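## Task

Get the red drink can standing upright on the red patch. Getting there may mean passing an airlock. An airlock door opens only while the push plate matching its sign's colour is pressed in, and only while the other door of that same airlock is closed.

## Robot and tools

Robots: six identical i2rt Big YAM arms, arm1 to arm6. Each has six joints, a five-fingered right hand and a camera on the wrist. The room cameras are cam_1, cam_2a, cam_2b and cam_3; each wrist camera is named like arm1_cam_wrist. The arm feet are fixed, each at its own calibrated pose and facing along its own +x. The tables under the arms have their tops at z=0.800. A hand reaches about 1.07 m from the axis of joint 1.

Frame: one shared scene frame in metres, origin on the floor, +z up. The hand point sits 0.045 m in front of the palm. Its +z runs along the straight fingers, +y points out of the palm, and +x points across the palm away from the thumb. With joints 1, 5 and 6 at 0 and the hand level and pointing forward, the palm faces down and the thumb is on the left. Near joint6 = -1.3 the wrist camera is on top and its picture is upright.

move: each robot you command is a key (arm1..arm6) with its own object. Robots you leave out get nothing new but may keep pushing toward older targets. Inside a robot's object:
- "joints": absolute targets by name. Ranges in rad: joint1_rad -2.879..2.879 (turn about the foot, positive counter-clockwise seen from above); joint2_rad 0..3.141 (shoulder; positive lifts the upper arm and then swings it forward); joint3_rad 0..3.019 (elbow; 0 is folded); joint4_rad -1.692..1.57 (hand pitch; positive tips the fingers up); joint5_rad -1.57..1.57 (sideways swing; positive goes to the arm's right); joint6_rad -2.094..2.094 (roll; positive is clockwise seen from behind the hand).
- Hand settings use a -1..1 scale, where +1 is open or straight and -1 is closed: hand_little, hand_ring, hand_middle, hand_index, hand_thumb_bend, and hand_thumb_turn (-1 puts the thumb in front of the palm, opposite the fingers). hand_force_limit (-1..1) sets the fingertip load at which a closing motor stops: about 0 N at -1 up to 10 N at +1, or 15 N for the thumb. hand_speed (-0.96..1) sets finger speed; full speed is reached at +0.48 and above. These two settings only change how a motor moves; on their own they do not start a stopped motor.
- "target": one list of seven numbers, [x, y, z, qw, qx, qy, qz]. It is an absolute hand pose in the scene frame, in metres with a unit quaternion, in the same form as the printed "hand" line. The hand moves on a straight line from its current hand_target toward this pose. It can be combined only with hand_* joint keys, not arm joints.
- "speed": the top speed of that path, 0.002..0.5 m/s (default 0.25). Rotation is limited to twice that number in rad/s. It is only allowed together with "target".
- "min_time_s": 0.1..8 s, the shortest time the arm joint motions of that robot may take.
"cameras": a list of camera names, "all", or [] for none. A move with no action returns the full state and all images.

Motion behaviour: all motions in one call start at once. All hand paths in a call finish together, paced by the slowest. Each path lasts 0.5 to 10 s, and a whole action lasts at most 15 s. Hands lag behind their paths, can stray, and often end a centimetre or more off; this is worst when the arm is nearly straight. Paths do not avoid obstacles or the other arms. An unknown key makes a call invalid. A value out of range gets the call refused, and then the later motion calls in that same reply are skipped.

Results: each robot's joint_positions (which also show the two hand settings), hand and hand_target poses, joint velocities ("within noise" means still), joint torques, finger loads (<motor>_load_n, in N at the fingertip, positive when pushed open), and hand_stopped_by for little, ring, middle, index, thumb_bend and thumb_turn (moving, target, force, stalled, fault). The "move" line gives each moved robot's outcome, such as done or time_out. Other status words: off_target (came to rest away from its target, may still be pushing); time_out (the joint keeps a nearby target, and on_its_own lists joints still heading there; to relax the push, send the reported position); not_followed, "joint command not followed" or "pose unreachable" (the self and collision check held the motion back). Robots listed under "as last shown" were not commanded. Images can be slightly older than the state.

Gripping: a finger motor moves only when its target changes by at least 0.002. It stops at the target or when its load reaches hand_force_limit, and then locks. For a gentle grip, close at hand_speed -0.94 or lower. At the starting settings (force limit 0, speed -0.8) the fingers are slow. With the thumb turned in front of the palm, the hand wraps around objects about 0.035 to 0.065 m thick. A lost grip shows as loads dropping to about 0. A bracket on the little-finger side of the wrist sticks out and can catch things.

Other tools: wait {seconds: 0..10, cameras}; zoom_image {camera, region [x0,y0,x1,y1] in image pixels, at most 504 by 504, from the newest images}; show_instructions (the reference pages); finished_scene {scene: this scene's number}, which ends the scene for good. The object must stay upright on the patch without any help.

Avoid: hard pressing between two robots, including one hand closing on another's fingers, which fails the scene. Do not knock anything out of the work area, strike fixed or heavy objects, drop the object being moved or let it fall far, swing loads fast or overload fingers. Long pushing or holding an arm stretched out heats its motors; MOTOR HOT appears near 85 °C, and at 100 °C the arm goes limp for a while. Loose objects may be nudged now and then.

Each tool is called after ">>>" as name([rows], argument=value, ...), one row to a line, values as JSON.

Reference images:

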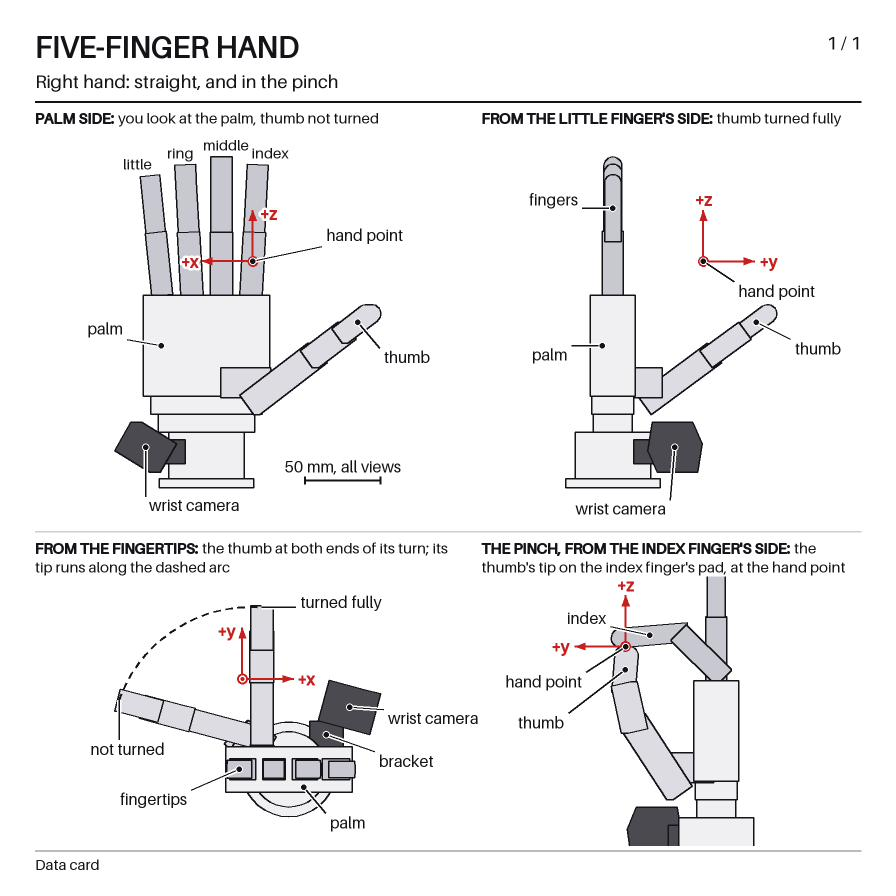

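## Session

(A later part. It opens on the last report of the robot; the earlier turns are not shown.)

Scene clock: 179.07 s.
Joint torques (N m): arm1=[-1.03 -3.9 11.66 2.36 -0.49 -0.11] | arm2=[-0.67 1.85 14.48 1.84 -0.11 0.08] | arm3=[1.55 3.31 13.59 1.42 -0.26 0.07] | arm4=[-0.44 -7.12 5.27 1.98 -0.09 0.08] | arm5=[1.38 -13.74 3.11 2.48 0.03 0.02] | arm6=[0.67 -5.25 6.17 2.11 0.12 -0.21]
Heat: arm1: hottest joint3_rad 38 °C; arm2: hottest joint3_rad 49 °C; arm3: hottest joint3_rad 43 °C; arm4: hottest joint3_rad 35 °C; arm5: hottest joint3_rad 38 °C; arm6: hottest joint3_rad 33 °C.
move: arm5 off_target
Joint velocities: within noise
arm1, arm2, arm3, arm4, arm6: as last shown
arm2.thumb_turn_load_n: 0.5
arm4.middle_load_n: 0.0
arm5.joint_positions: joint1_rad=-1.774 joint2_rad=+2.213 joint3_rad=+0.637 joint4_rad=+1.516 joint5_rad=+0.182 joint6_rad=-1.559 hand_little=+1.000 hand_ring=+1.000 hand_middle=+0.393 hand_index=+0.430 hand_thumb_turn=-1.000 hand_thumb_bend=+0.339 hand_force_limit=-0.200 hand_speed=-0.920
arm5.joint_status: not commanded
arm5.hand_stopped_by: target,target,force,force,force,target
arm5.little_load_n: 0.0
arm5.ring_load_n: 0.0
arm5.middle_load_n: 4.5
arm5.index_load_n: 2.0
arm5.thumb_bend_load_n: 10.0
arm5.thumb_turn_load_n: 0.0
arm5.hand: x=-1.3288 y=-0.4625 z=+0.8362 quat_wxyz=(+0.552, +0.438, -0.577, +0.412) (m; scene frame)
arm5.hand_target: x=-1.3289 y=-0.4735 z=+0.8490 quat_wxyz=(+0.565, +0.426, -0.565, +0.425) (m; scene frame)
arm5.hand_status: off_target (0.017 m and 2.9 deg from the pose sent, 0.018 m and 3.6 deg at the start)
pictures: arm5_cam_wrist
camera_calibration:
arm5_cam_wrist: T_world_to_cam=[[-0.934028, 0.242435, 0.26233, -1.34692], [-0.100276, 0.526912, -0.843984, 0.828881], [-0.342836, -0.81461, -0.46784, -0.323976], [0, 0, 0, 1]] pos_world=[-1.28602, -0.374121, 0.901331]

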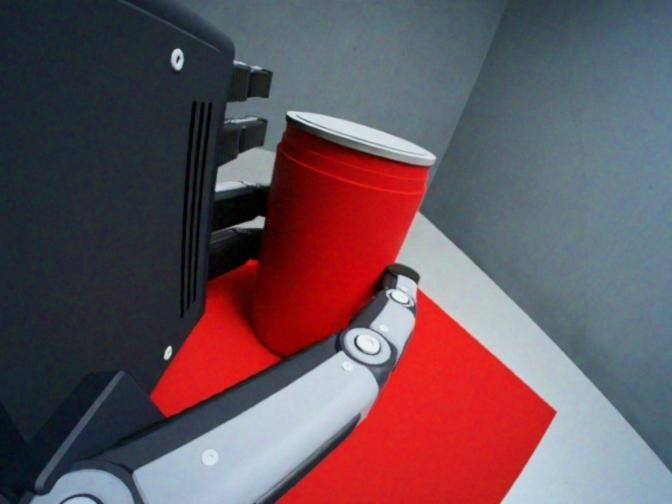

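>>> move(arm5={"joints": {"hand_thumb_bend": 1, "hand_middle": 1, "hand_index": 1, "hand_speed": -0.6}}, cameras=["arm5_cam_wrist"])

>>> move(arm5={"target": [-1.293, -0.347, 0.88, 0.5647, 0.4255, -0.5647, 0.4255], "speed": 0.1}, cameras=["arm5_cam_wrist", "cam_3"])

Scene clock: 181.40 s.
Joint torques (N m): arm1=[-1.2 -3.96 11.67 2.35 -0.5 -0.11] | arm2=[-0.91 2.08 14.37 1.78 -0.06 0.11] | arm3=[1.55 3.37 13.6 1.44 -0.26 0.08] | arm4=[-0.44 -7.06 5.27 1.99 -0.08 0.09] | arm5=[1.2 -13.92 2.61 2.22 -0.01 0.02] | arm6=[0.62 -5.25 6.12 1.88 0.14 -0.2]
Heat: arm1: hottest joint3_rad 38 °C; arm2: hottest joint3_rad 49 °C; arm3: hottest joint3_rad 43 °C; arm4: hottest joint3_rad 35 °C; arm5: hottest joint3_rad 38 °C; arm6: hottest joint3_rad 33 °C.
move: arm5 done
Joint velocities: within noise
arm1.joint_positions: joint1_rad=+0.299 joint2_rad=+1.360 joint3_rad=+0.457 joint4_rad=+0.884 joint5_rad=+0.215 joint6_rad=-1.568 hand_little=-1.000 hand_ring=-1.000 hand_middle=-1.000 hand_index=-1.000 hand_thumb_turn=+1.000 hand_thumb_bend=+1.000 hand_force_limit=+0.000 hand_speed=+0.300
arm1.joint_status: not commanded
arm1.hand_stopped_by: target,target,target,target,target,target
arm1.little_load_n: -4.0
arm1.ring_load_n: 0.0
arm1.middle_load_n: 0.0
arm1.index_load_n: 0.0
arm1.thumb_bend_load_n: 0.0
arm1.thumb_turn_load_n: 0.0
arm1.hand: x=+0.6889 y=-1.7985 z=+0.9740 quat_wxyz=(-0.695, -0.006, +0.719, -0.004) (m; scene frame)
arm1.hand_target: x=+0.6630 y=-1.7928 z=+0.9904 quat_wxyz=(-0.707, +0.000, +0.707, +0.000) (m; scene frame)
arm1.hand_status: not commanded
arm2.joint_positions: joint1_rad=+0.284 joint2_rad=+0.007 joint3_rad=+0.253 joint4_rad=-0.331 joint5_rad=+0.307 joint6_rad=-1.574 hand_little=+1.000 hand_ring=+1.000 hand_middle=+1.000 hand_index=+1.000 hand_thumb_turn=-1.000 hand_thumb_bend=+1.000 hand_force_limit=-0.200 hand_speed=-0.600
arm2.joint_status: not commanded
arm2.hand_stopped_by: target,target,target,target,target,target
arm2.little_load_n: 0.0
arm2.ring_load_n: 0.0
arm2.middle_load_n: 0.0
arm2.index_load_n: 0.0
arm2.thumb_bend_load_n: 0.0
arm2.thumb_turn_load_n: 0.5
arm2.hand: x=+0.9208 y=+0.1376 z=+1.1015 quat_wxyz=(+0.683, +0.006, -0.730, -0.014) (m; scene frame)
arm2.hand_target: x=+0.9254 y=+0.1405 z=+1.1299 quat_wxyz=(+0.701, -0.007, -0.713, -0.006) (m; scene frame)
arm2.hand_status: not commanded
arm3.joint_positions: joint1_rad=+2.151 joint2_rad=+0.158 joint3_rad=+0.309 joint4_rad=-0.205 joint5_rad=+0.611 joint6_rad=-1.580 hand_little=+1.000 hand_ring=+1.000 hand_middle=+1.000 hand_index=+1.000 hand_thumb_turn=-1.000 hand_thumb_bend=+1.000 hand_force_limit=-0.200 hand_speed=-0.600
arm3.joint_status: not commanded
arm3.hand_stopped_by: target,target,target,target,target,target
arm3.little_load_n: 0.0
arm3.ring_load_n: 0.0
arm3.middle_load_n: 0.0
arm3.index_load_n: 0.0
arm3.thumb_bend_load_n: 0.0
arm3.thumb_turn_load_n: 0.0
arm3.hand: x=-0.2803 y=-0.0729 z=+1.0858 quat_wxyz=(-0.692, -0.018, +0.722, +0.013) (m; scene frame)
arm3.hand_target: x=-0.2784 y=-0.0697 z=+1.1192 quat_wxyz=(-0.708, +0.000, +0.707, +0.000) (m; scene frame)
arm3.hand_status: not commanded
arm4.joint_positions: joint1_rad=-1.900 joint2_rad=+1.297 joint3_rad=+0.287 joint4_rad=+1.009 joint5_rad=-0.318 joint6_rad=-1.570 hand_little=-1.000 hand_ring=-1.000 hand_middle=-1.000 hand_index=-1.000 hand_thumb_turn=+1.000 hand_thumb_bend=+1.000 hand_force_limit=+0.000 hand_speed=+0.300
arm4.joint_status: not commanded
arm4.hand_stopped_by: target,target,target,target,target,target
arm4.little_load_n: 0.0
arm4.ring_load_n: 0.0
arm4.middle_load_n: 0.0
arm4.index_load_n: 0.0
arm4.thumb_bend_load_n: 0.0
arm4.thumb_turn_load_n: 0.0
arm4.hand: x=-0.4205 y=-1.7944 z=+0.9903 quat_wxyz=(+0.706, +0.007, -0.708, +0.001) (m; scene frame)
arm4.hand_target: x=-0.4151 y=-1.7900 z=+0.9901 quat_wxyz=(+0.707, +0.000, -0.707, +0.000) (m; scene frame)
arm4.hand_status: not commanded
arm5.joint_positions: joint1_rad=-1.774 joint2_rad=+2.213 joint3_rad=+0.644 joint4_rad=+1.522 joint5_rad=+0.182 joint6_rad=-1.559 hand_little=+1.000 hand_ring=+1.000 hand_middle=+1.000 hand_index=+1.000 hand_thumb_turn=-1.000 hand_thumb_bend=+1.000 hand_force_limit=-0.200 hand_speed=-0.600
arm5.joint_status: all done
arm5.hand_stopped_by: target,target,target,target,target,target
arm5.little_load_n: 0.0
arm5.ring_load_n: 0.0
arm5.middle_load_n: 0.0
arm5.index_load_n: 0.0
arm5.thumb_bend_load_n: 0.0
arm5.thumb_turn_load_n: 0.0
arm5.hand: x=-1.3292 y=-0.4657 z=+0.8395 quat_wxyz=(+0.556, +0.435, -0.574, +0.416) (m; scene frame)
arm5.hand_target: x=-1.3289 y=-0.4735 z=+0.8491 quat_wxyz=(+0.565, +0.426, -0.565, +0.426) (m; scene frame)
arm5.hand_status: not commanded
arm6.joint_positions: joint1_rad=+0.405 joint2_rad=+1.370 joint3_rad=+0.225 joint4_rad=+1.131 joint5_rad=+0.362 joint6_rad=-1.555 hand_little=-1.000 hand_ring=-1.000 hand_middle=-1.000 hand_index=-1.000 hand_thumb_turn=+1.000 hand_thumb_bend=+1.000 hand_force_limit=+0.000 hand_speed=+0.300
arm6.joint_status: not commanded
arm6.hand_stopped_by: target,target,target,target,target,target
arm6.little_load_n: 0.0
arm6.ring_load_n: 0.0
arm6.middle_load_n: 0.0
arm6.index_load_n: 0.0
arm6.thumb_bend_load_n: 0.0
arm6.thumb_turn_load_n: 0.0
arm6.hand: x=-0.7886 y=+1.6830 z=+0.9859 quat_wxyz=(-0.001, +0.710, -0.005, +0.704) (m; scene frame)
arm6.hand_target: x=-0.7900 y=+1.6850 z=+0.9898 quat_wxyz=(+0.000, +0.707, +0.000, +0.707) (m; scene frame)
arm6.hand_status: not commanded
pictures: arm5_cam_wrist
camera_calibration:
arm5_cam_wrist: T_world_to_cam=[[-0.933635, 0.246088, 0.260319, -1.34344], [-0.101181, 0.515946, -0.850625, 0.832615], [-0.343639, -0.820513, -0.456806, -0.338358], [0, 0, 0, 1]] pos_world=[-1.28631, -0.376607, 0.903402]

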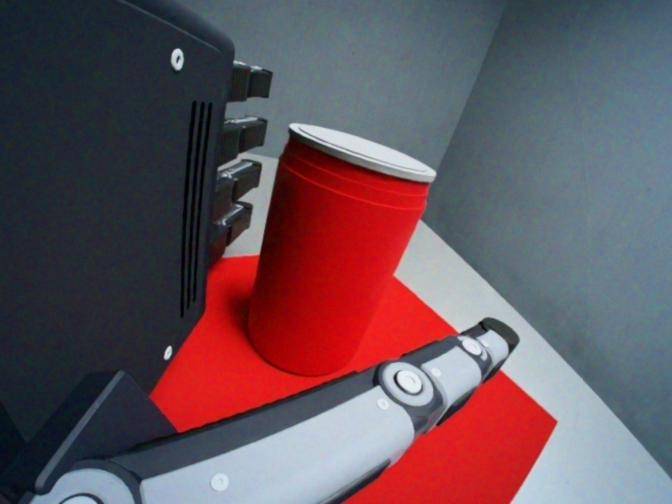

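Scene clock: 183.33 s.
Joint torques (N m): arm1=[-1.2 -3.78 11.64 2.36 -0.5 -0.11] | arm2=[-0.67 2.26 14.35 1.84 -0.09 0.11] | arm3=[1.55 3.37 13.6 1.43 -0.25 0.08] | arm4=[-0.32 -7.12 5.2 1.99 -0.09 0.09] | arm5=[1.67 -11.16 -0.17 2.18 0.05 0.11] | arm6=[0.26 -5.48 5.97 1.92 0.16 -0.21]
Heat: arm1: hottest joint3_rad 38 °C; arm2: hottest joint3_rad 49 °C; arm3: hottest joint3_rad 43 °C; arm4: hottest joint3_rad 35 °C; arm5: hottest joint3_rad 38 °C; arm6: hottest joint3_rad 33 °C.
move: arm5 off_target
Joint velocities: within noise
arm1, arm2, arm3, arm4, arm6: as last shown
arm3.thumb_turn_load_n: 0.5
arm4.thumb_turn_load_n: -0.5
arm5.joint_positions: joint1_rad=-1.684 joint2_rad=+1.997 joint3_rad=+0.294 joint4_rad=+1.552 joint5_rad=+0.292 joint6_rad=-1.527 hand_little=+1.000 hand_ring=+1.000 hand_middle=+1.000 hand_index=+1.000 hand_thumb_turn=-1.000 hand_thumb_bend=+1.000 hand_force_limit=-0.200 hand_speed=-0.600
arm5.joint_status: not commanded
arm5.hand_stopped_by: target,target,target,target,target,target
arm5.little_load_n: 0.0
arm5.ring_load_n: 0.0
arm5.middle_load_n: 0.0
arm5.index_load_n: 0.5
arm5.thumb_bend_load_n: 0.0
arm5.thumb_turn_load_n: 0.0
arm5.hand: x=-1.2966 y=-0.3458 z=+0.8701 quat_wxyz=(+0.532, +0.448, -0.605, +0.387) (m; scene frame)
arm5.hand_target: x=-1.2930 y=-0.3473 z=+0.8803 quat_wxyz=(+0.536, +0.439, -0.599, +0.401) (m; scene frame)
arm5.hand_status: off_target (0.011 m and 7.8 deg from the pose sent, 0.130 m and 2.2 deg at the start; a joint's target at an end of its range on 53 of 58 steps)
pictures: arm5_cam_wrist, cam_3
camera_calibration:
arm5_cam_wrist: T_world_to_cam=[[-0.934351, 0.243961, 0.259753, -1.35167], [-0.0671951, 0.595227, -0.800743, 0.828129], [-0.349962, -0.765629, -0.539758, -0.131737], [0, 0, 0, 1]] pos_world=[-1.25339, -0.264031, 0.943114]

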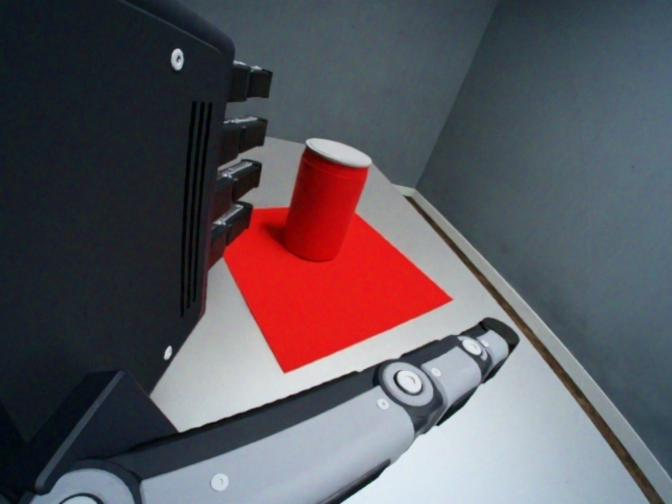

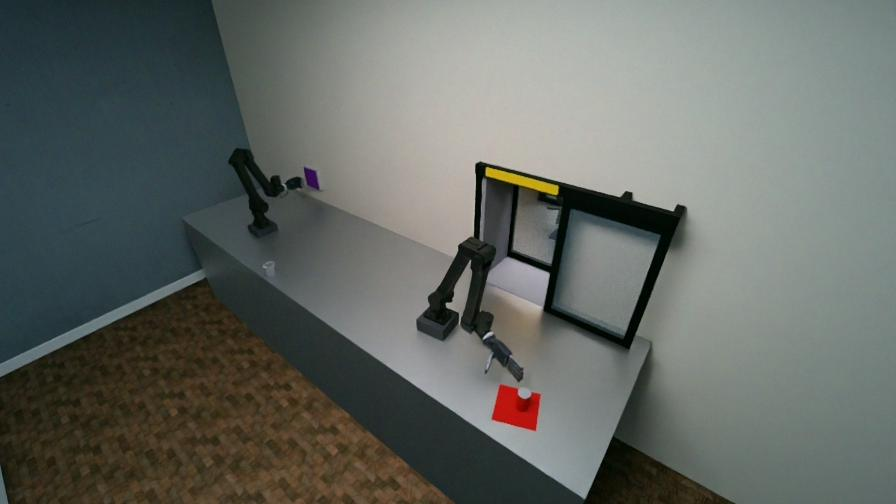

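>>> finished_scene(scene=2)

The scene is finished: the task was done.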